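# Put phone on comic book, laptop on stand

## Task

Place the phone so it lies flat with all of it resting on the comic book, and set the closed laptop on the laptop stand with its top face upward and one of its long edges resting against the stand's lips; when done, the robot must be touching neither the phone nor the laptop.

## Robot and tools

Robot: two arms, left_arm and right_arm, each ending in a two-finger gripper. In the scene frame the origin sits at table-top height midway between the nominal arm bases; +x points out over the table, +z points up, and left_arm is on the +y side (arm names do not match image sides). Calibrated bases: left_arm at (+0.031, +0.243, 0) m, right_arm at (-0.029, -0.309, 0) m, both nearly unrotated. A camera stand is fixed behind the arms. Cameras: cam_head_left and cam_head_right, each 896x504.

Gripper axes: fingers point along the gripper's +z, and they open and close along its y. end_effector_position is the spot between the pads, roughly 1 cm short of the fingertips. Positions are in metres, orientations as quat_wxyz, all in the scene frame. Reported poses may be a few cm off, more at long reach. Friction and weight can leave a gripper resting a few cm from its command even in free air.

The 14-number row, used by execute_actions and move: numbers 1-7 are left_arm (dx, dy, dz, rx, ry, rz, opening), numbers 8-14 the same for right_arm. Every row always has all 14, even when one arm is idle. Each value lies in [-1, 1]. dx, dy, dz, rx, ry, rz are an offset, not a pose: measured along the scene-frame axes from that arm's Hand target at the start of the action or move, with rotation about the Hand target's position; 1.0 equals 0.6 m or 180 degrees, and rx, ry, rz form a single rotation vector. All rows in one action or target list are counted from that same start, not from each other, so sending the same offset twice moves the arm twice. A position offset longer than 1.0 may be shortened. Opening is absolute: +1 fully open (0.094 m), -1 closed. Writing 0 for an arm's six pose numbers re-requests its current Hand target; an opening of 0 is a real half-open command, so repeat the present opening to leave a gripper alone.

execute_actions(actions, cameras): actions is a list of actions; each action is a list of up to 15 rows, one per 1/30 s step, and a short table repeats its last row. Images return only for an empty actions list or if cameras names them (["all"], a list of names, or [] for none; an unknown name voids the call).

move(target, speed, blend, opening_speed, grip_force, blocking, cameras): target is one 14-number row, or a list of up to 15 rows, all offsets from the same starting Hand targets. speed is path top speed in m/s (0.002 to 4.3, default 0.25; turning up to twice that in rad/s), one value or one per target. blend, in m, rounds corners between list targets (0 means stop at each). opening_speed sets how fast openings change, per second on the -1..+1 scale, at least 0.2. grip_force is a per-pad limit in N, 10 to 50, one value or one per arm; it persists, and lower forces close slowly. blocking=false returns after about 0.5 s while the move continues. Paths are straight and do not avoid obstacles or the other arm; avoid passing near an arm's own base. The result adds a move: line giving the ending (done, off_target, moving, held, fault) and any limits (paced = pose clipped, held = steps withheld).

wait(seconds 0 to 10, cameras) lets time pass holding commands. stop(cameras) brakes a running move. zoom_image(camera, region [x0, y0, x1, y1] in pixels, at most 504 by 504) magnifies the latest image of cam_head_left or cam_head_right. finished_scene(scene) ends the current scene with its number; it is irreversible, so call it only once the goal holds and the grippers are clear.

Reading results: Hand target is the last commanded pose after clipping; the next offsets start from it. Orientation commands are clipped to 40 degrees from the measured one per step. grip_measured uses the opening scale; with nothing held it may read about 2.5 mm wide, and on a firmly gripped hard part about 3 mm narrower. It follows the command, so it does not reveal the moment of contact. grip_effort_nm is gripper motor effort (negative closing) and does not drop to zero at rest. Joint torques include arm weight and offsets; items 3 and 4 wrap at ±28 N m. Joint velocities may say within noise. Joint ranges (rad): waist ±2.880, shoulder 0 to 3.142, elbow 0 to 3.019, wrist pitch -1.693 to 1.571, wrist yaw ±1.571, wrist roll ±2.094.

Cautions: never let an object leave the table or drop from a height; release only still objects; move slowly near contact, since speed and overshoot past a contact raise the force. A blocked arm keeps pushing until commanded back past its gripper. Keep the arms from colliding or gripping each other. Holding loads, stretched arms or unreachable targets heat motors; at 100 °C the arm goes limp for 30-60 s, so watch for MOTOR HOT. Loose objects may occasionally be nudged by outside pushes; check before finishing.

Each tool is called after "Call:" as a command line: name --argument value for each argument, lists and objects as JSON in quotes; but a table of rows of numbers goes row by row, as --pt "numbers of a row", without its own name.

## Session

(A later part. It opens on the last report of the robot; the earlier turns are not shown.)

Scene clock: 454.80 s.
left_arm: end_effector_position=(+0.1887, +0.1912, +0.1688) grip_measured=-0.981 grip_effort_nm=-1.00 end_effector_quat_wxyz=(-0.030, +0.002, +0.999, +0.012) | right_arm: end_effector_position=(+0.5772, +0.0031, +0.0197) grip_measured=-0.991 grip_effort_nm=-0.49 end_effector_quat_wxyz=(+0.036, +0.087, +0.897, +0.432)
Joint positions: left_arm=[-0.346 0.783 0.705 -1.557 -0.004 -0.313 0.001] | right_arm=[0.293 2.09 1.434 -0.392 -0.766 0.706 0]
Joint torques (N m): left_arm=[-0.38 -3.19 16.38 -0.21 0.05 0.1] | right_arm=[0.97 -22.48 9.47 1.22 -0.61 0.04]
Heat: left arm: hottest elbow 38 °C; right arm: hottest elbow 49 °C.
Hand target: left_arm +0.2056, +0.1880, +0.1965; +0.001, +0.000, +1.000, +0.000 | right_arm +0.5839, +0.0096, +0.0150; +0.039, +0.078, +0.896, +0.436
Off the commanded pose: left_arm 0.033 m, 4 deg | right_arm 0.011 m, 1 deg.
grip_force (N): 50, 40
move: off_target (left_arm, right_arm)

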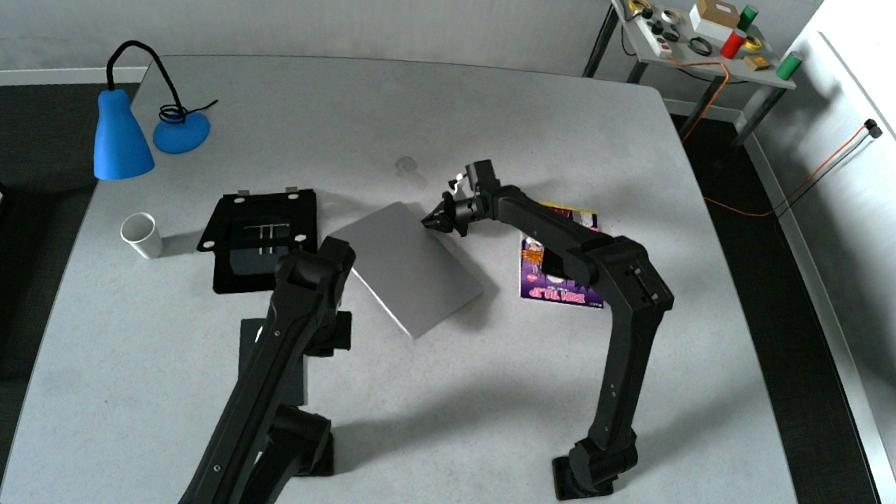

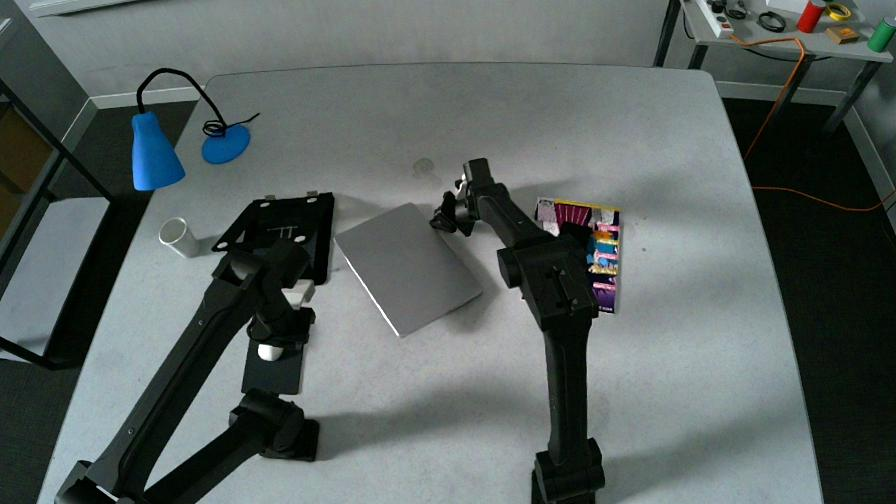

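Call:
move --target '[0.216,-0.038,0.089,0.156,-0.429,-0.673,0.6,0,0,0,0,0,0,-1]' --speed 0.3 --cameras '["all"]'

Scene clock: 482.63 s.
left_arm: end_effector_position=(+0.3320, +0.1600, +0.2531) grip_measured=+0.598 grip_effort_nm=0.12 end_effector_quat_wxyz=(+0.519, +0.768, +0.322, +0.192) | right_arm: end_effector_position=(+0.5772, +0.0031, +0.0197) grip_measured=-0.991 grip_effort_nm=-0.49 end_effector_quat_wxyz=(+0.036, +0.087, +0.897, +0.432)
Joint positions: left_arm=[0.152 0.634 0.519 -0.546 0.888 2.071 0.075] | right_arm=[0.293 2.09 1.434 -0.392 -0.766 0.706 0]
Joint torques (N m): left_arm=[0.21 -1.14 10.32 2.07 0.47 0.01] | right_arm=[0.85 -22.36 9.44 1.25 -0.61 0.03]
Heat: left arm: hottest elbow 41 °C; right arm: hottest elbow 49 °C.
Hand target: left_arm +0.3351, +0.1653, +0.2498; +0.505, +0.792, +0.289, +0.183 | right_arm +0.5839, +0.0096, +0.0150; +0.039, +0.078, +0.896, +0.436
Off the commanded pose: left_arm 0.007 m, 5 deg | right_arm 0.011 m, 1 deg.
joint sent to its limit (left arm) — joint 6 (wrist roll), upper limit. The joint targets are off in orientation, not in position.
grip_force (N): 50, 40
move: off_target (left_arm, right_arm)

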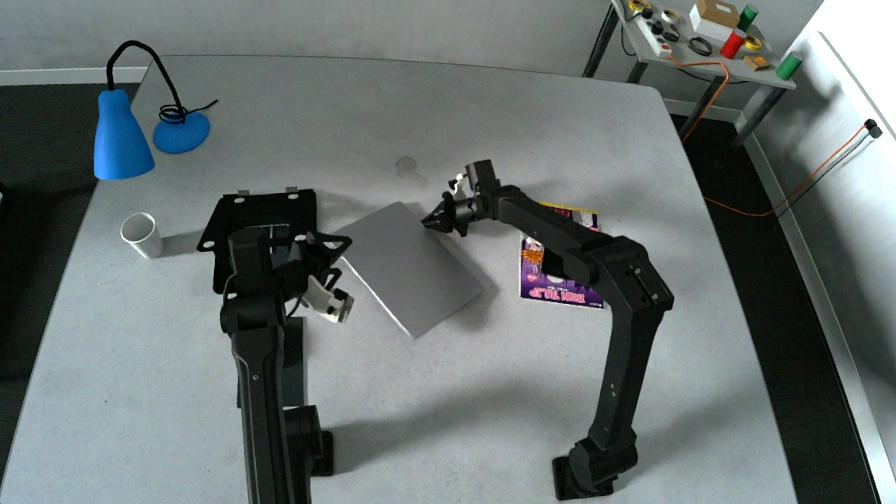

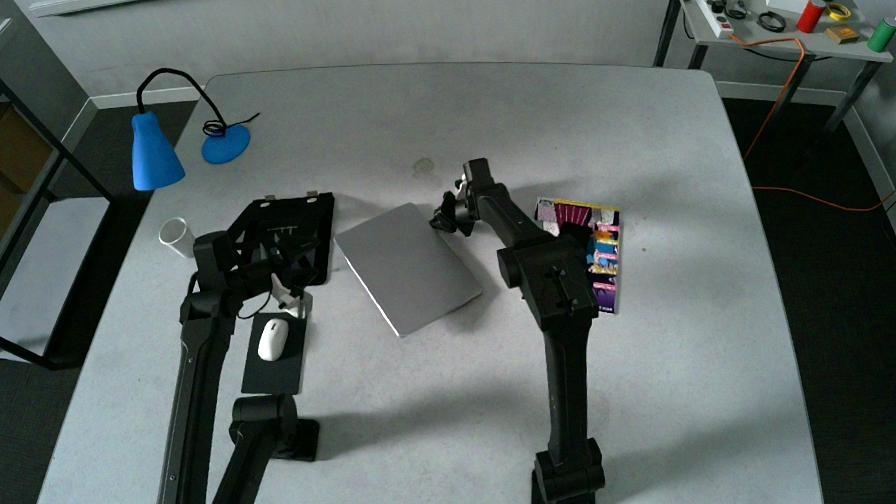

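Call:
move --target '[-0.025,0.03,-0.292,0,0,0,0.6,0,0,0,0,0,0,-1]' --speed 0.15 --cameras '["all"]'

Call:
zoom_image --camera "cam_head_left" --region '[220, 180, 500, 400]'

Call:
zoom_image --camera "cam_head_right" --region '[220, 180, 500, 400]'

Scene clock: 488.90 s.
left_arm: end_effector_position=(+0.3226, +0.1793, +0.0781) grip_measured=+0.598 grip_effort_nm=0.12 end_effector_quat_wxyz=(+0.528, +0.750, +0.342, +0.207) | right_arm: end_effector_position=(+0.5772, +0.0031, +0.0197) grip_measured=-0.991 grip_effort_nm=-0.49 end_effector_quat_wxyz=(+0.036, +0.087, +0.897, +0.432)
Joint positions: left_arm=[0.249 1.072 0.124 0.294 0.942 2.072 0.075] | right_arm=[0.293 2.09 1.434 -0.392 -0.766 0.706 0]
Joint torques (N m): left_arm=[-0.21 -2.67 6.28 1.91 0.42 0.02] | right_arm=[0.91 -22.48 9.48 1.24 -0.62 0.03]
Heat: left arm: hottest elbow 40 °C; right arm: hottest elbow 49 °C.
Hand target: left_arm +0.3201, +0.1833, +0.0747; +0.505, +0.792, +0.289, +0.183 | right_arm +0.5839, +0.0096, +0.0150; +0.039, +0.078, +0.896, +0.436
Off the commanded pose: left_arm 0.006 m, 9 deg | right_arm 0.011 m, 1 deg.
joint sent to its limit (left arm) — joint 6 (wrist roll), upper limit. The joint targets are off in orientation, not in position.
grip_force (N): 50, 40
move: off_target (left_arm, right_arm)

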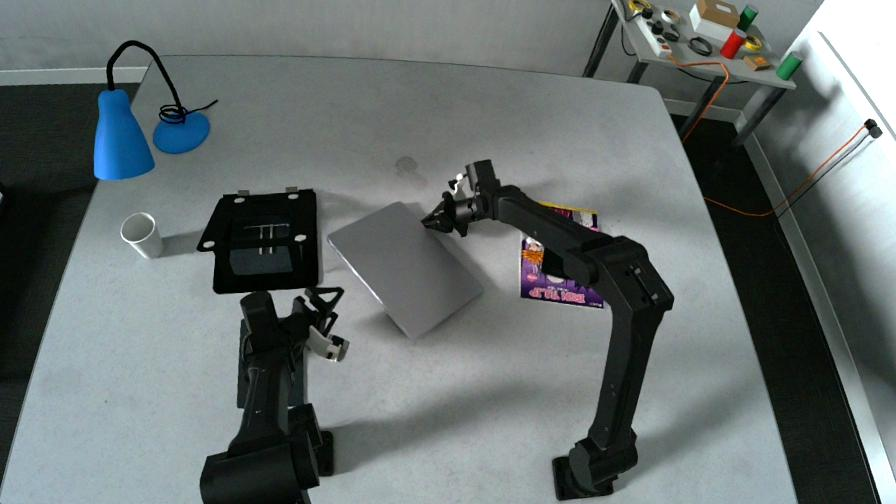

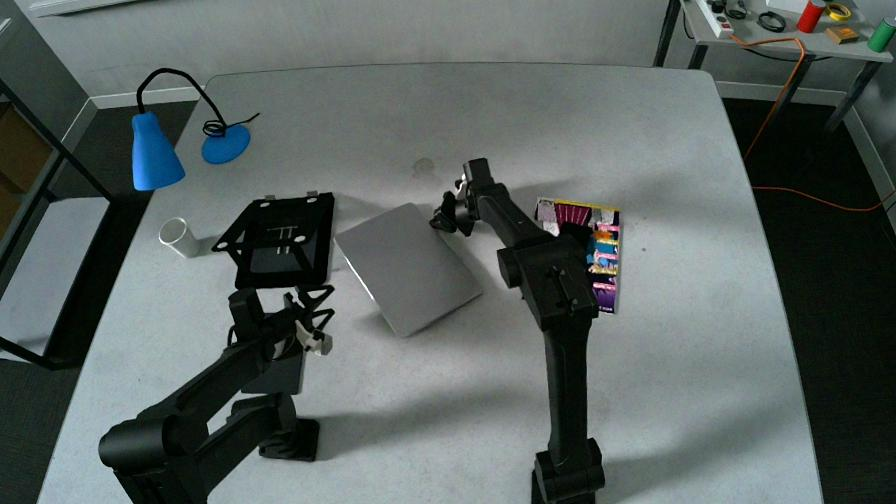

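Scaled by 1.800.

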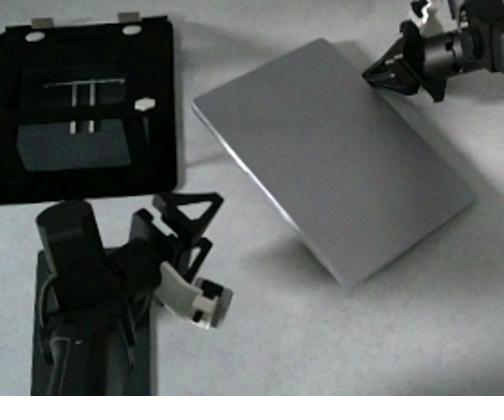

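Scaled by 1.800.

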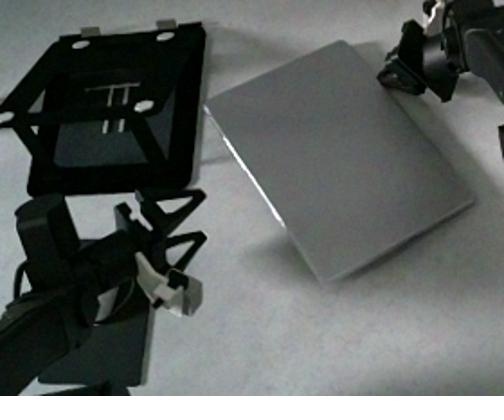

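Call:
move --pt "0.03 -0.035 -0.037 0 0 0 0.6 0 0 0 0 0 0 -1" --pt "0.08 -0.096 -0.037 0 0 0 0.6 0 0 0 0 0 0 -1" --speed 0.05 --cameras '["all"]'

Call:
zoom_image --camera "cam_head_left" --region '[220, 180, 500, 400]'

Call:
zoom_image --camera "cam_head_right" --region '[220, 180, 500, 400]'

Scene clock: 498.77 s.
left_arm: end_effector_position=(+0.3487, +0.1298, +0.0419) grip_measured=+0.598 grip_effort_nm=0.12 end_effector_quat_wxyz=(+0.498, +0.795, +0.301, +0.170) | right_arm: end_effector_position=(+0.5772, +0.0031, +0.0197) grip_measured=-0.991 grip_effort_nm=-0.49 end_effector_quat_wxyz=(+0.036, +0.087, +0.897, +0.432)
Joint positions: left_arm=[0.006 1.35 0.201 0.465 0.787 2.062 0.075] | right_arm=[0.293 2.09 1.434 -0.392 -0.766 0.706 0]
Joint torques (N m): left_arm=[-2.43 -6.42 9.16 1.94 0.11 -0.16] | right_arm=[0.79 -22.42 9.47 1.25 -0.62 0.03]
Motor temperatures (°C): left_arm=[22 25 40 24 27 23 27] | right_arm=[26 40 49 25 25 23 25]
Heat: left arm: hottest elbow 40 °C; right arm: hottest elbow 49 °C.
Hand target: left_arm +0.3683, +0.1257, +0.0526; +0.505, +0.792, +0.289, +0.183 | right_arm +0.5839, +0.0096, +0.0150; +0.039, +0.078, +0.896, +0.436
Off the commanded pose: left_arm 0.023 m, 2 deg | right_arm 0.011 m, 1 deg.
grip_force (N): 50, 40
move: off_target (left_arm, right_arm)

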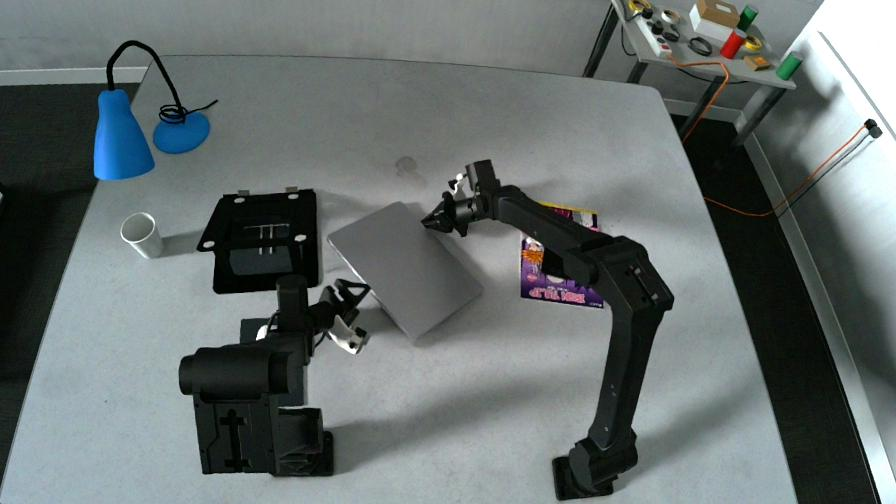

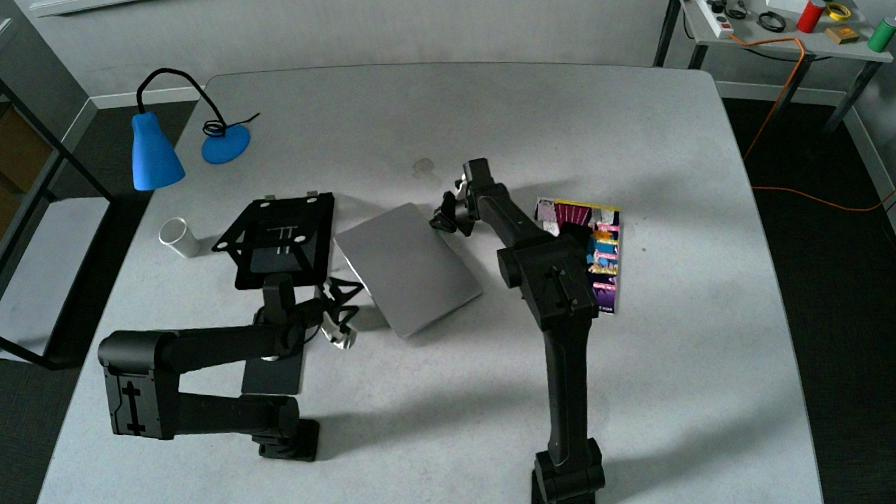

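Scaled by 1.800.

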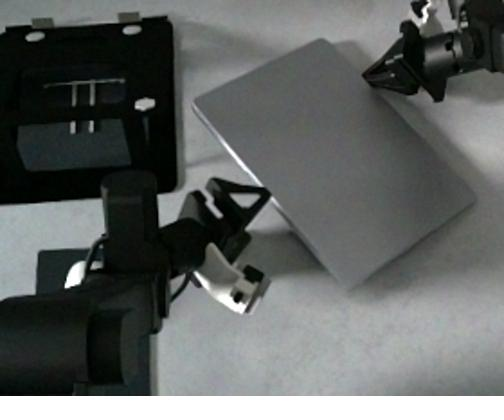

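Scaled by 1.800.

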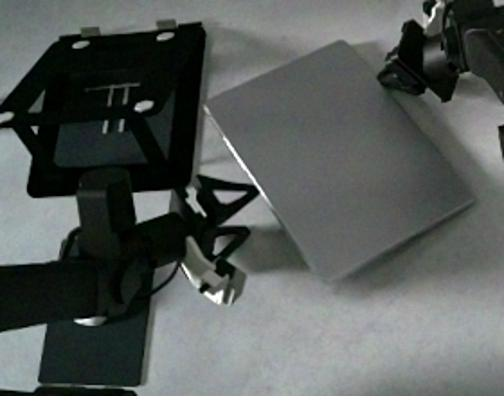

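Call:
move --target '[0.05,-0.06,0.022,0,0,0,0.6,0,0,0,0,0,0,-1]' --speed 0.05 --cameras '["all"]'

Call:
zoom_image --camera "cam_head_left" --region '[220, 180, 500, 400]'

Call:
zoom_image --camera "cam_head_right" --region '[220, 180, 500, 400]'

Scene clock: 503.93 s.
left_arm: end_effector_position=(+0.3772, +0.0973, +0.0514) grip_measured=+0.598 grip_effort_nm=0.12 end_effector_quat_wxyz=(+0.494, +0.798, +0.302, +0.168) | right_arm: end_effector_position=(+0.5772, +0.0031, +0.0197) grip_measured=-0.991 grip_effort_nm=-0.49 end_effector_quat_wxyz=(+0.036, +0.087, +0.897, +0.432)
Joint positions: left_arm=[-0.132 1.382 0.277 0.481 0.674 1.958 0.075] | right_arm=[0.293 2.09 1.434 -0.392 -0.766 0.706 0]
Joint torques (N m): left_arm=[-2.26 -6.65 9.98 1.94 0.13 -0.11] | right_arm=[0.85 -22.48 9.44 1.24 -0.62 0.03]
Heat: left arm: hottest elbow 40 °C; right arm: hottest elbow 49 °C.
Hand target: left_arm +0.3981, +0.0896, +0.0657; +0.505, +0.792, +0.289, +0.183 | right_arm +0.5839, +0.0096, +0.0150; +0.039, +0.078, +0.896, +0.436
Off the commanded pose: left_arm 0.027 m, 3 deg | right_arm 0.011 m, 1 deg.
grip_force (N): 50, 40
move: off_target (left_arm, right_arm)

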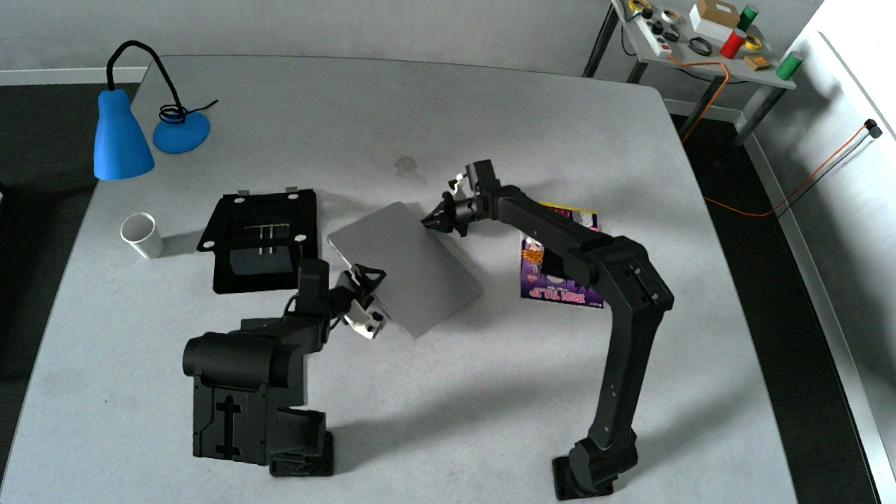

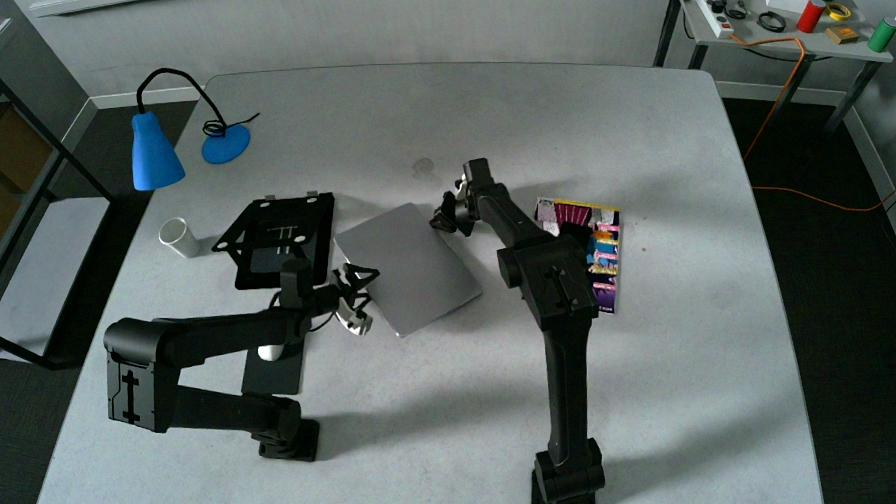

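Scaled by 1.800.

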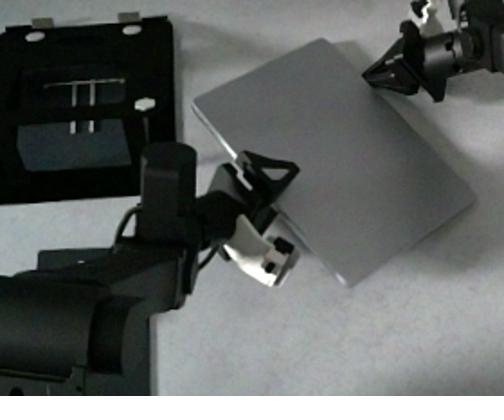

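Scaled by 1.800.

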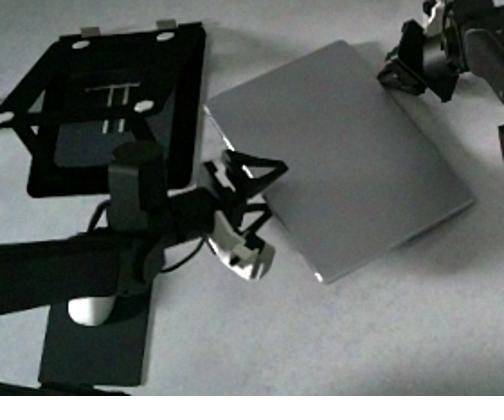

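Call:
move --pt "0.017 -0.02 0.0 0 0 0 0.6 0 0 0 0 0 0 -1" --speed 0.05

Call:
move --target '[0,0,0,0,0,0,-0.35,0,0,0,0,0,0,-1]' --opening_speed 0.3 --grip_force '[30, 40]' --cameras '["all"]'

Call:
zoom_image --camera "cam_head_left" --region '[220, 180, 500, 400]'

Call:
zoom_image --camera "cam_head_right" --region '[220, 180, 500, 400]'

Scene clock: 509.23 s.
left_arm: end_effector_position=(+0.3877, +0.0865, +0.0513) grip_measured=+0.598 grip_effort_nm=0.12 end_effector_quat_wxyz=(+0.493, +0.798, +0.302, +0.169) | right_arm: end_effector_position=(+0.5772, +0.0031, +0.0197) grip_measured=-0.991 grip_effort_nm=-0.49 end_effector_quat_wxyz=(+0.036, +0.087, +0.897, +0.432)
Joint positions: left_arm=[-0.17 1.414 0.305 0.501 0.641 1.933 0.075] | right_arm=[0.293 2.09 1.434 -0.392 -0.766 0.706 0]
Joint torques (N m): left_arm=[-2.78 -7.18 10.06 2.24 0.09 -0.11] | right_arm=[0.91 -22.53 9.47 1.22 -0.61 0.03]
Heat: left arm: hottest elbow 39 °C; right arm: hottest elbow 49 °C.
Hand target: left_arm +0.4085, +0.0777, +0.0658; +0.505, +0.792, +0.289, +0.183 | right_arm +0.5839, +0.0096, +0.0150; +0.039, +0.078, +0.896, +0.436
Off the commanded pose: left_arm 0.027 m, 3 deg | right_arm 0.011 m, 1 deg.
grip_force (N): 50, 40
move: off_target (left_arm, right_arm)

Scene clock: 512.70 s.
left_arm: end_effector_position=(+0.3872, +0.0873, +0.0457) grip_measured=-0.346 grip_effort_nm=-0.12 end_effector_quat_wxyz=(+0.488, +0.800, +0.308, +0.165) | right_arm: end_effector_position=(+0.5772, +0.0030, +0.0196) grip_measured=-0.991 grip_effort_nm=-0.49 end_effector_quat_wxyz=(+0.037, +0.086, +0.897, +0.432)
Joint positions: left_arm=[-0.17 1.429 0.305 0.501 0.635 1.932 0.031] | right_arm=[0.293 2.09 1.434 -0.392 -0.765 0.706 0]
Joint torques (N m): left_arm=[-3.02 -8.47 9.94 2.09 0.34 -0.16] | right_arm=[0.85 -22.53 9.44 1.21 -0.63 0.04]
Heat: left arm: hottest elbow 39 °C; right arm: hottest elbow 49 °C.
Hand target: left_arm +0.4084, +0.0776, +0.0657; +0.505, +0.792, +0.289, +0.183 | right_arm +0.5840, +0.0096, +0.0150; +0.039, +0.078, +0.896, +0.436
Off the commanded pose: left_arm 0.031 m, 4 deg | right_arm 0.011 m, 1 deg.
grip_force (N): 30, 40
move: off_target (left_arm, right_arm)

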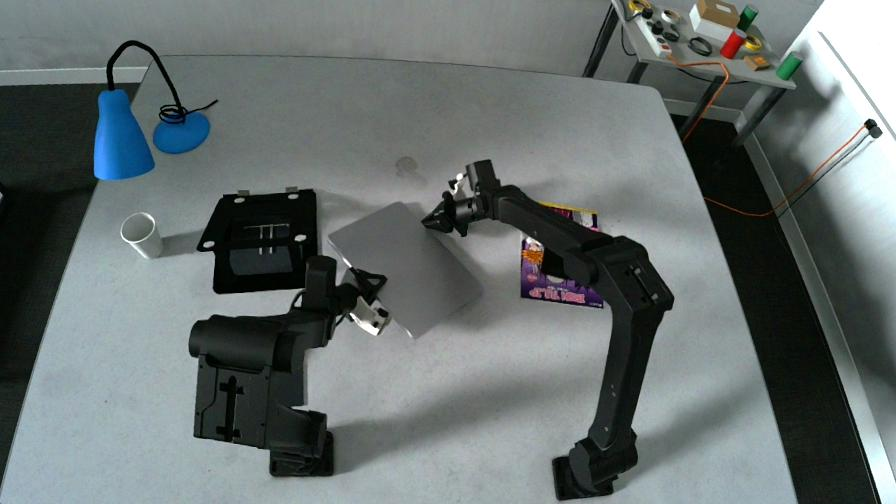

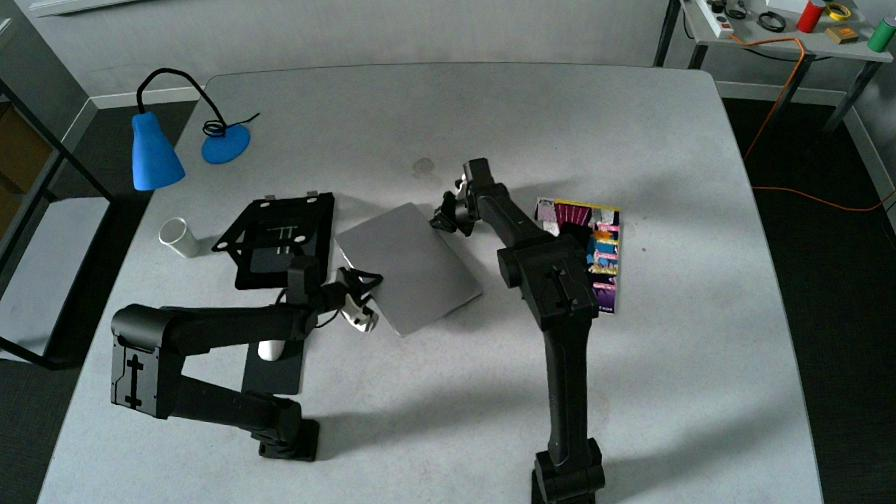

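Scaled by 1.800.

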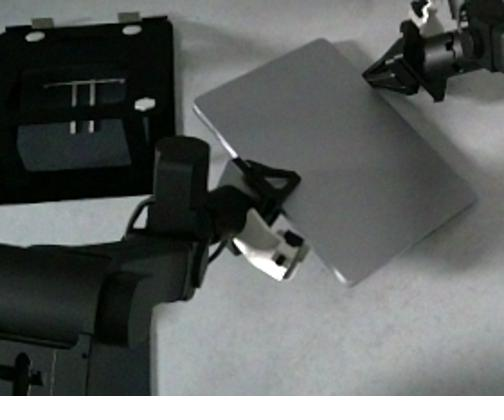

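Scaled by 1.800.

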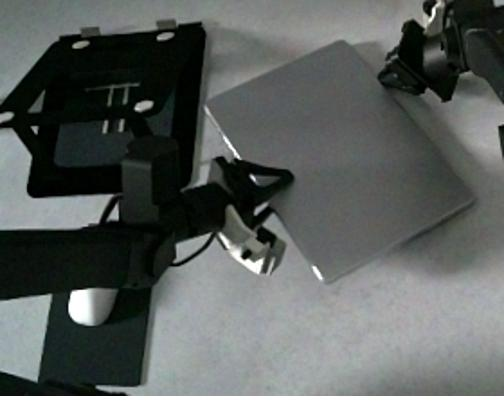

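Call:
move --target '[0,0,0,0,0,0,-0.6,0,0,0,0,0,0,-1]' --opening_speed 0.2

Call:
move --target '[0,0,0,0,0,0,-0.72,0,0,0,0,0,0,-1]' --opening_speed 0.2 --grip_force '[50, 40]' --cameras '["all"]'

Call:
zoom_image --camera "cam_head_left" --region '[220, 180, 500, 400]'

Scene clock: 518.00 s.
left_arm: end_effector_position=(+0.3870, +0.0873, +0.0449) grip_measured=-0.446 grip_effort_nm=-0.64 end_effector_quat_wxyz=(+0.486, +0.803, +0.302, +0.168) | right_arm: end_effector_position=(+0.5774, +0.0030, +0.0197) grip_measured=-0.991 grip_effort_nm=-0.49 end_effector_quat_wxyz=(+0.037, +0.086, +0.897, +0.432)
Joint positions: left_arm=[-0.17 1.431 0.305 0.501 0.635 1.947 0.026] | right_arm=[0.293 2.09 1.434 -0.391 -0.765 0.706 0]
Joint torques (N m): left_arm=[-2.14 -8.94 9.94 2.29 0.39 -0.3] | right_arm=[0.85 -22.42 9.51 1.2 -0.66 0.04]
Heat: left arm: hottest elbow 39 °C; right arm: hottest elbow 49 °C.
Hand target: left_arm +0.4084, +0.0776, +0.0657; +0.505, +0.792, +0.289, +0.183 | right_arm +0.5839, +0.0096, +0.0150; +0.039, +0.078, +0.896, +0.436
Off the commanded pose: left_arm 0.031 m, 3 deg | right_arm 0.010 m, 1 deg.
grip_force (N): 30, 40
move: off_target (left_arm)

Scene clock: 518.80 s.
left_arm: end_effector_position=(+0.3871, +0.0867, +0.0461) grip_measured=-0.479 grip_effort_nm=-1.00 end_effector_quat_wxyz=(+0.488, +0.803, +0.298, +0.169) | right_arm: end_effector_position=(+0.5776, +0.0027, +0.0196) grip_measured=-0.991 grip_effort_nm=-0.49 end_effector_quat_wxyz=(+0.037, +0.087, +0.897, +0.432)
Joint positions: left_arm=[-0.17 1.431 0.305 0.506 0.639 1.951 0.024] | right_arm=[0.293 2.09 1.434 -0.391 -0.765 0.706 0]
Joint torques (N m): left_arm=[-2.55 -8.76 9.87 1.99 0.23 -0.32] | right_arm=[0.85 -22.48 9.47 1.24 -0.66 0.04]
Heat: left arm: hottest elbow 39 °C; right arm: hottest elbow 49 °C.
Hand target: left_arm +0.4084, +0.0776, +0.0657; +0.505, +0.792, +0.289, +0.183 | right_arm +0.5839, +0.0096, +0.0150; +0.039, +0.078, +0.896, +0.436
Off the commanded pose: left_arm 0.030 m, 3 deg | right_arm 0.010 m, 1 deg.
grip_force (N): 50, 40
move: off_target (left_arm)

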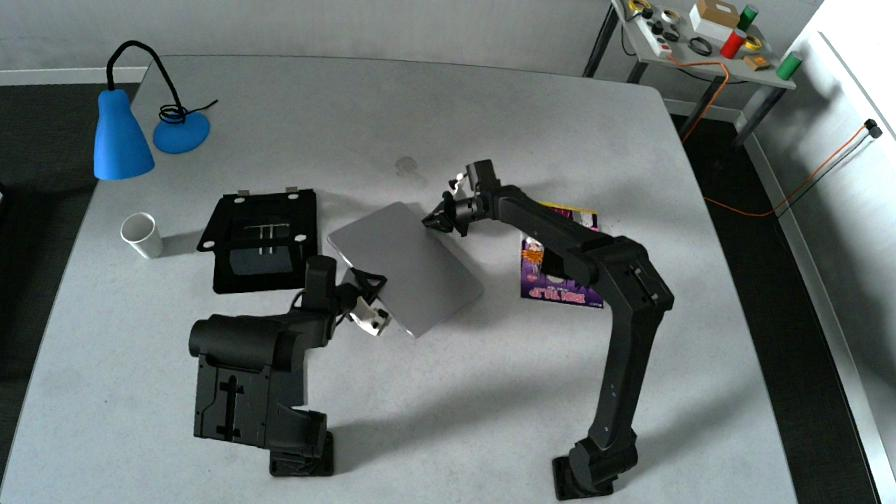

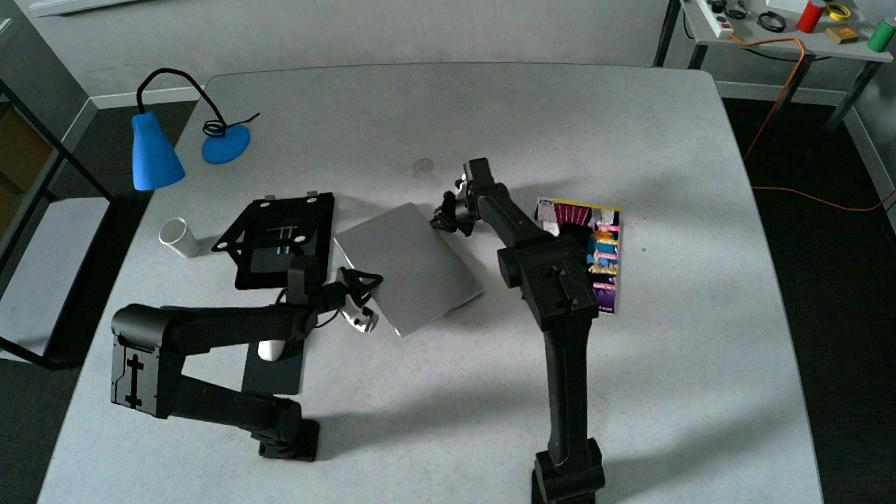

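Scaled by 1.800.

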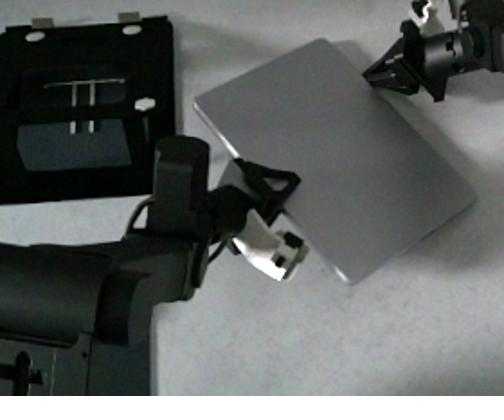

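Call:
move --pt "0 0 0 0 0 0 -0.72 -0.01 -0.1 0 0 0 0 -1" --pt "0 0 0.0 0 0 0 -0.72 -0.05 -0.15 0.25 0 0 0 -1" --speed 0.12 --blend '[0.02,0]'

Call:
move --target '[0,0,0.2,0,0,0,-0.75,0,0,0,0,0,0,-1]' --speed 0.06 --cameras '["all"]'

Call:
zoom_image --camera "cam_head_left" --region '[220, 180, 500, 400]'

Call:
zoom_image --camera "cam_head_right" --region '[220, 180, 500, 400]'

Scene clock: 526.13 s.
left_arm: end_effector_position=(+0.3873, +0.0865, +0.0465) grip_measured=-0.483 grip_effort_nm=-1.01 end_effector_quat_wxyz=(+0.489, +0.802, +0.297, +0.170) | right_arm: end_effector_position=(+0.5417, -0.0752, +0.1475) grip_measured=-0.991 grip_effort_nm=-0.49 end_effector_quat_wxyz=(+0.022, +0.083, +0.897, +0.433)
Joint positions: left_arm=[-0.17 1.431 0.305 0.509 0.64 1.951 0.024] | right_arm=[0.174 1.828 1.411 -0.778 -0.834 0.532 0]
Joint torques (N m): left_arm=[-2.73 -8.47 9.81 1.87 0.21 -0.34] | right_arm=[-0.26 -22.24 11.02 0.32 -0.46 0.04]
Heat: left arm: hottest elbow 39 °C; right arm: hottest elbow 49 °C.
Hand target: left_arm +0.4084, +0.0776, +0.0657; +0.505, +0.792, +0.289, +0.183 | right_arm +0.5540, -0.0804, +0.1650; +0.038, +0.078, +0.896, +0.436
Off the commanded pose: left_arm 0.030 m, 3 deg | right_arm 0.022 m, 2 deg.
grip_force (N): 50, 40
move: off_target (left_arm, right_arm)

Scene clock: 528.77 s.
left_arm: end_effector_position=(+0.3653, +0.0889, +0.1127) grip_measured=-0.631 grip_effort_nm=-1.00 end_effector_quat_wxyz=(+0.462, +0.818, +0.314, +0.137) | right_arm: end_effector_position=(+0.5417, -0.0752, +0.1475) grip_measured=-0.991 grip_effort_nm=-0.49 end_effector_quat_wxyz=(+0.022, +0.083, +0.898, +0.433)
Joint positions: left_arm=[-0.178 1.055 0.381 -0.049 0.626 1.969 0.017] | right_arm=[0.174 1.828 1.411 -0.778 -0.834 0.532 0]
Joint torques (N m): left_arm=[-1.32 -9.52 19.51 1.51 0.87 -0.51] | right_arm=[-0.32 -22.12 11.02 0.31 -0.46 0.02]
Heat: left arm: hottest elbow 39 °C; right arm: hottest elbow 49 °C.
Hand target: left_arm +0.4084, +0.0777, +0.1856; +0.505, +0.792, +0.289, +0.183 | right_arm +0.5540, -0.0804, +0.1650; +0.038, +0.078, +0.896, +0.436
Off the commanded pose: left_arm 0.086 m, 8 deg | right_arm 0.022 m, 2 deg.
grip_force (N): 50, 40
move: off_target (left_arm, right_arm)

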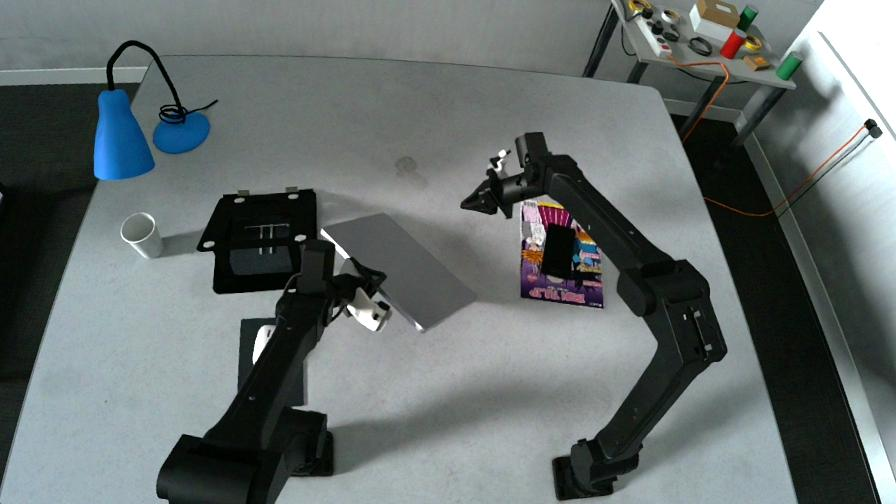

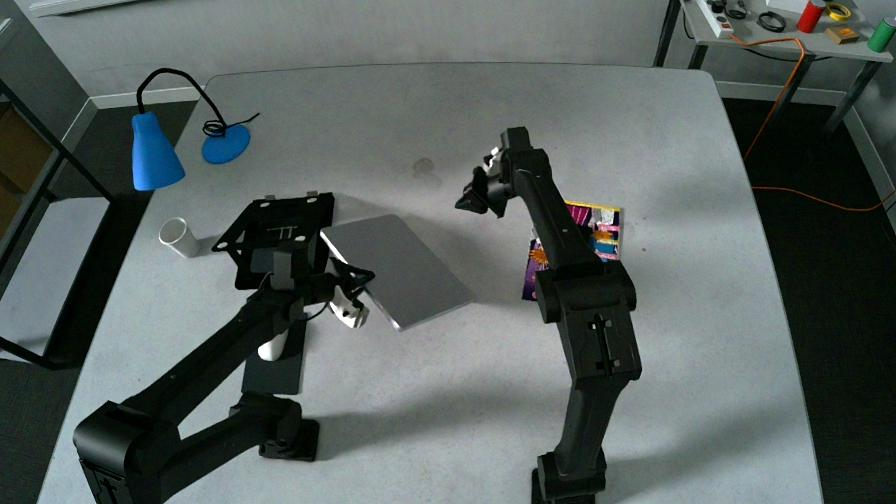

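Scaled by 1.800.

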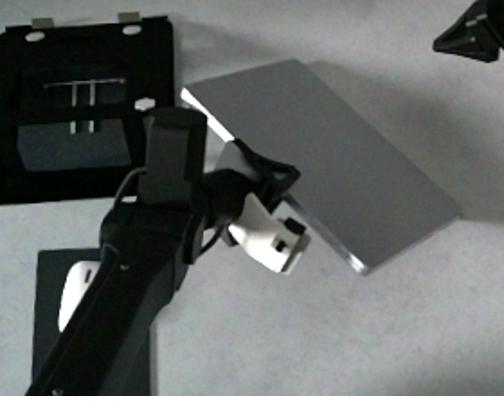

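Scaled by 1.800.

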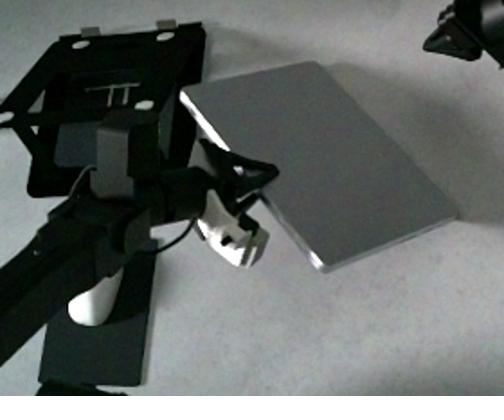

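Call:
move --pt "-0.01 -0.03 0.37 0 0 0 -0.75 0 0 0 0 0 0 -1" --speed 0.15 --cameras '["all"]'

Scene clock: 548.13 s.
left_arm: end_effector_position=(+0.3603, +0.0824, +0.2620) grip_measured=-0.634 grip_effort_nm=-1.01 end_effector_quat_wxyz=(+0.419, +0.826, +0.368, +0.083) | right_arm: end_effector_position=(+0.5417, -0.0752, +0.1475) grip_measured=-0.991 grip_effort_nm=-0.49 end_effector_quat_wxyz=(+0.022, +0.083, +0.898, +0.433)
Joint positions: left_arm=[-0.225 0.865 0.774 -0.758 0.561 1.89 0.017] | right_arm=[0.174 1.828 1.411 -0.778 -0.834 0.532 0]
Joint torques (N m): left_arm=[-2.26 -10.05 -26.3 3.45 1.51 -0.05] | right_arm=[-0.32 -22.18 11.02 0.34 -0.45 0.03]
Motor temperatures (°C): left_arm=[22 25 46 24 28 24 28] | right_arm=[26 39 50 25 25 23 25]
Heat: left arm: hottest elbow 46 °C; right arm: hottest elbow 50 °C.
Hand target: left_arm +0.4024, +0.0598, +0.4077; +0.505, +0.792, +0.289, +0.183 | right_arm +0.5540, -0.0804, +0.1650; +0.038, +0.078, +0.896, +0.436
Off the commanded pose: left_arm 0.153 m, 18 deg | right_arm 0.022 m, 2 deg.
grip_force (N): 50, 40
move: off_target (left_arm, right_arm)

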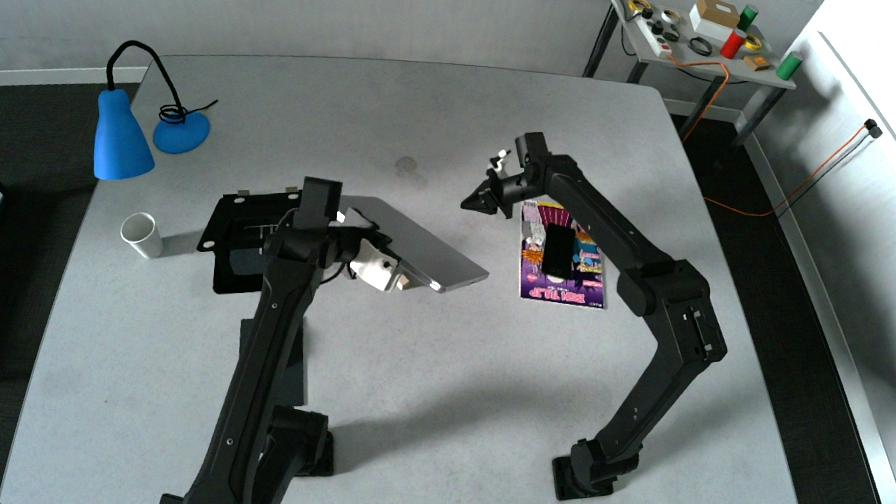

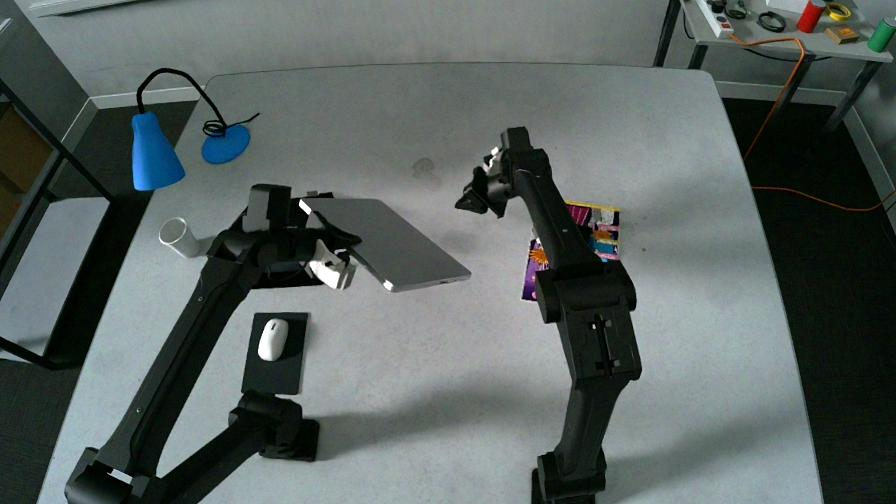

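Call:
move --pt "0.03 0.52 0.04 -0.006 -0.016 0.2996 -0.75 0 0 0 0 0 0 -1" --speed 0.15 --cameras '["all"]'

Call:
zoom_image --camera "cam_head_left" --region '[120, 130, 420, 360]'

Call:
zoom_image --camera "cam_head_right" --region '[120, 130, 420, 360]'

Scene clock: 556.40 s.
left_arm: end_effector_position=(+0.3721, +0.3485, +0.2767) grip_measured=-0.634 grip_effort_nm=-1.01 end_effector_quat_wxyz=(+0.318, +0.594, +0.689, +0.267) | right_arm: end_effector_position=(+0.5417, -0.0752, +0.1475) grip_measured=-0.991 grip_effort_nm=-0.49 end_effector_quat_wxyz=(+0.022, +0.083, +0.898, +0.433)
Joint positions: left_arm=[0.446 0.782 0.774 -0.767 0.362 1.745 0.017] | right_arm=[0.174 1.828 1.411 -0.778 -0.834 0.532 0]
Joint torques (N m): left_arm=[-0.5 -8.64 -26.89 5.59 1.04 -0.11] | right_arm=[-0.44 -22.12 11.03 0.31 -0.46 0.02]
Motor temperatures (°C): left_arm=[22 25 53 24 29 24 28] | right_arm=[26 39 50 25 25 23 25]
Heat: left arm: hottest elbow 53 °C; right arm: hottest elbow 50 °C.
Hand target: left_arm +0.4204, +0.3716, +0.4318; +0.381, +0.566, +0.606, +0.409 | right_arm +0.5540, -0.0804, +0.1650; +0.038, +0.078, +0.896, +0.436
Off the commanded pose: left_arm 0.164 m, 20 deg | right_arm 0.022 m, 2 deg.
grip_force (N): 50, 40
move: off_target (left_arm, right_arm)

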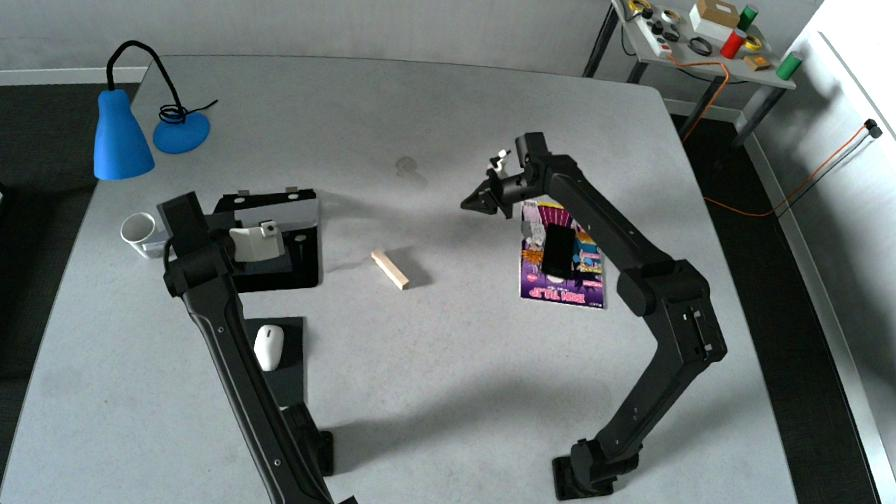

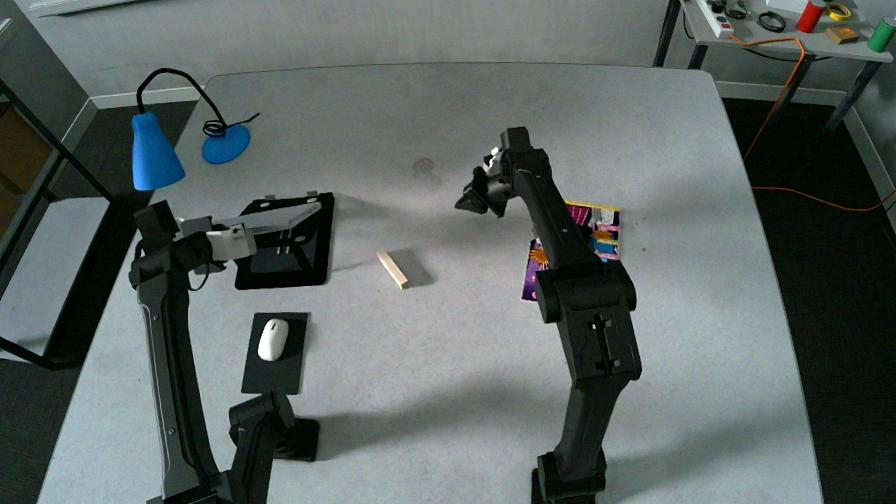

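Scaled by 1.680.

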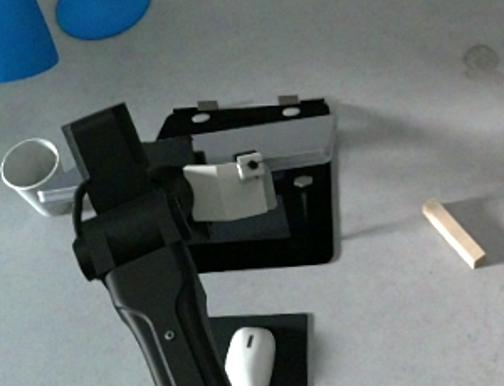

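Scaled by 1.680.

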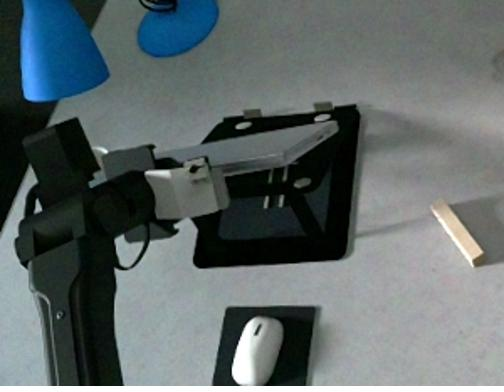

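Call:
move --pt "0.03 0.05 -0.02 0.049 -0.062 0.010 -0.75 0 0 0 0 0 0 -1" --speed 0.1 --cameras '["all"]'

Call:
zoom_image --camera "cam_head_left" --region '[120, 130, 420, 360]'

Call:
zoom_image --camera "cam_head_right" --region '[120, 130, 420, 360]'

Scene clock: 566.50 s.
left_arm: end_effector_position=(+0.4260, +0.3912, +0.3123) grip_measured=-0.635 grip_effort_nm=-1.01 end_effector_quat_wxyz=(+0.353, +0.570, +0.624, +0.400) | right_arm: end_effector_position=(+0.5417, -0.0752, +0.1475) grip_measured=-0.991 grip_effort_nm=-0.49 end_effector_quat_wxyz=(+0.022, +0.083, +0.898, +0.433)
Joint positions: left_arm=[0.476 0.864 0.755 -0.369 0.356 1.767 0.017] | right_arm=[0.174 1.828 1.411 -0.778 -0.834 0.532 0]
Joint torques (N m): left_arm=[0.32 -11.81 18.74 6.57 0.59 0.07] | right_arm=[-0.32 -22.07 11.02 0.32 -0.45 0.03]
Motor temperatures (°C): left_arm=[22 25 59 24 29 24 28] | right_arm=[26 39 50 25 25 23 25]
Heat: left arm: hottest elbow 59 °C; right arm: hottest elbow 50 °C.
Hand target: left_arm +0.4384, +0.4018, +0.4196; +0.387, +0.541, +0.542, +0.513 | right_arm +0.5540, -0.0804, +0.1650; +0.038, +0.078, +0.896, +0.436
Off the commanded pose: left_arm 0.109 m, 17 deg | right_arm 0.022 m, 2 deg.
grip_force (N): 50, 40
move: off_target (left_arm, right_arm)

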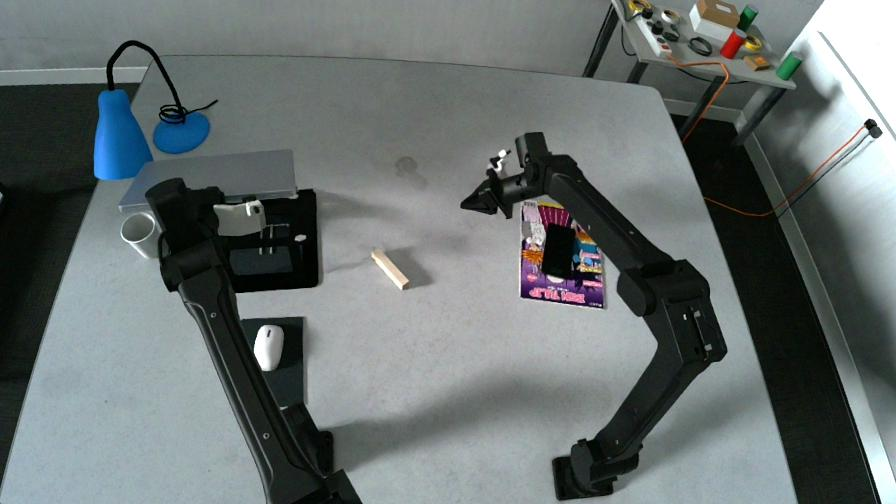

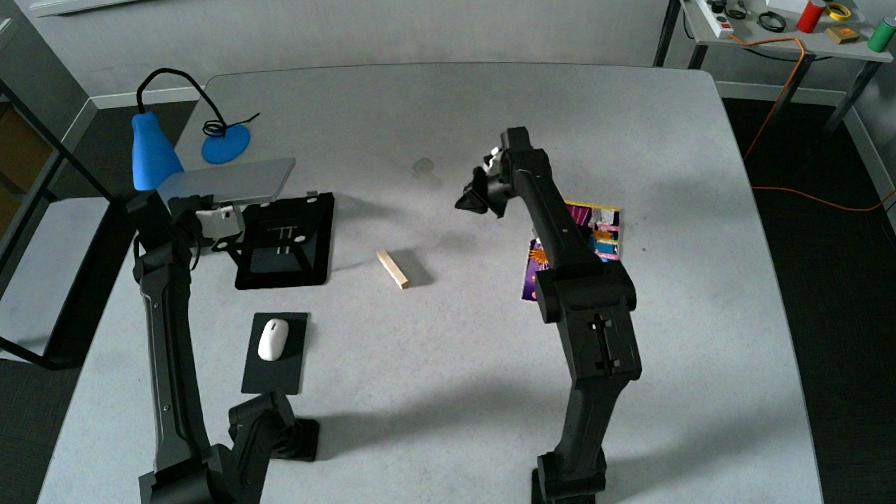

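Scaled by 1.680.

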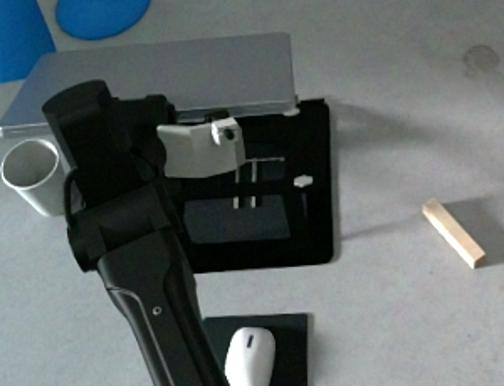

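Scaled by 1.680.

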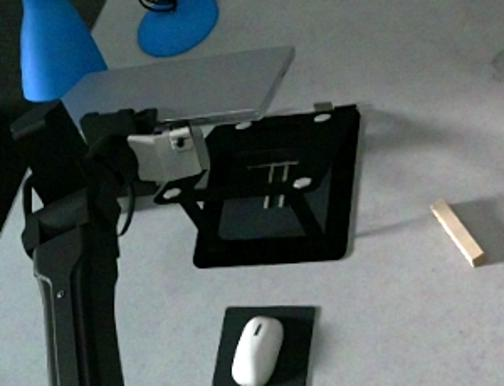

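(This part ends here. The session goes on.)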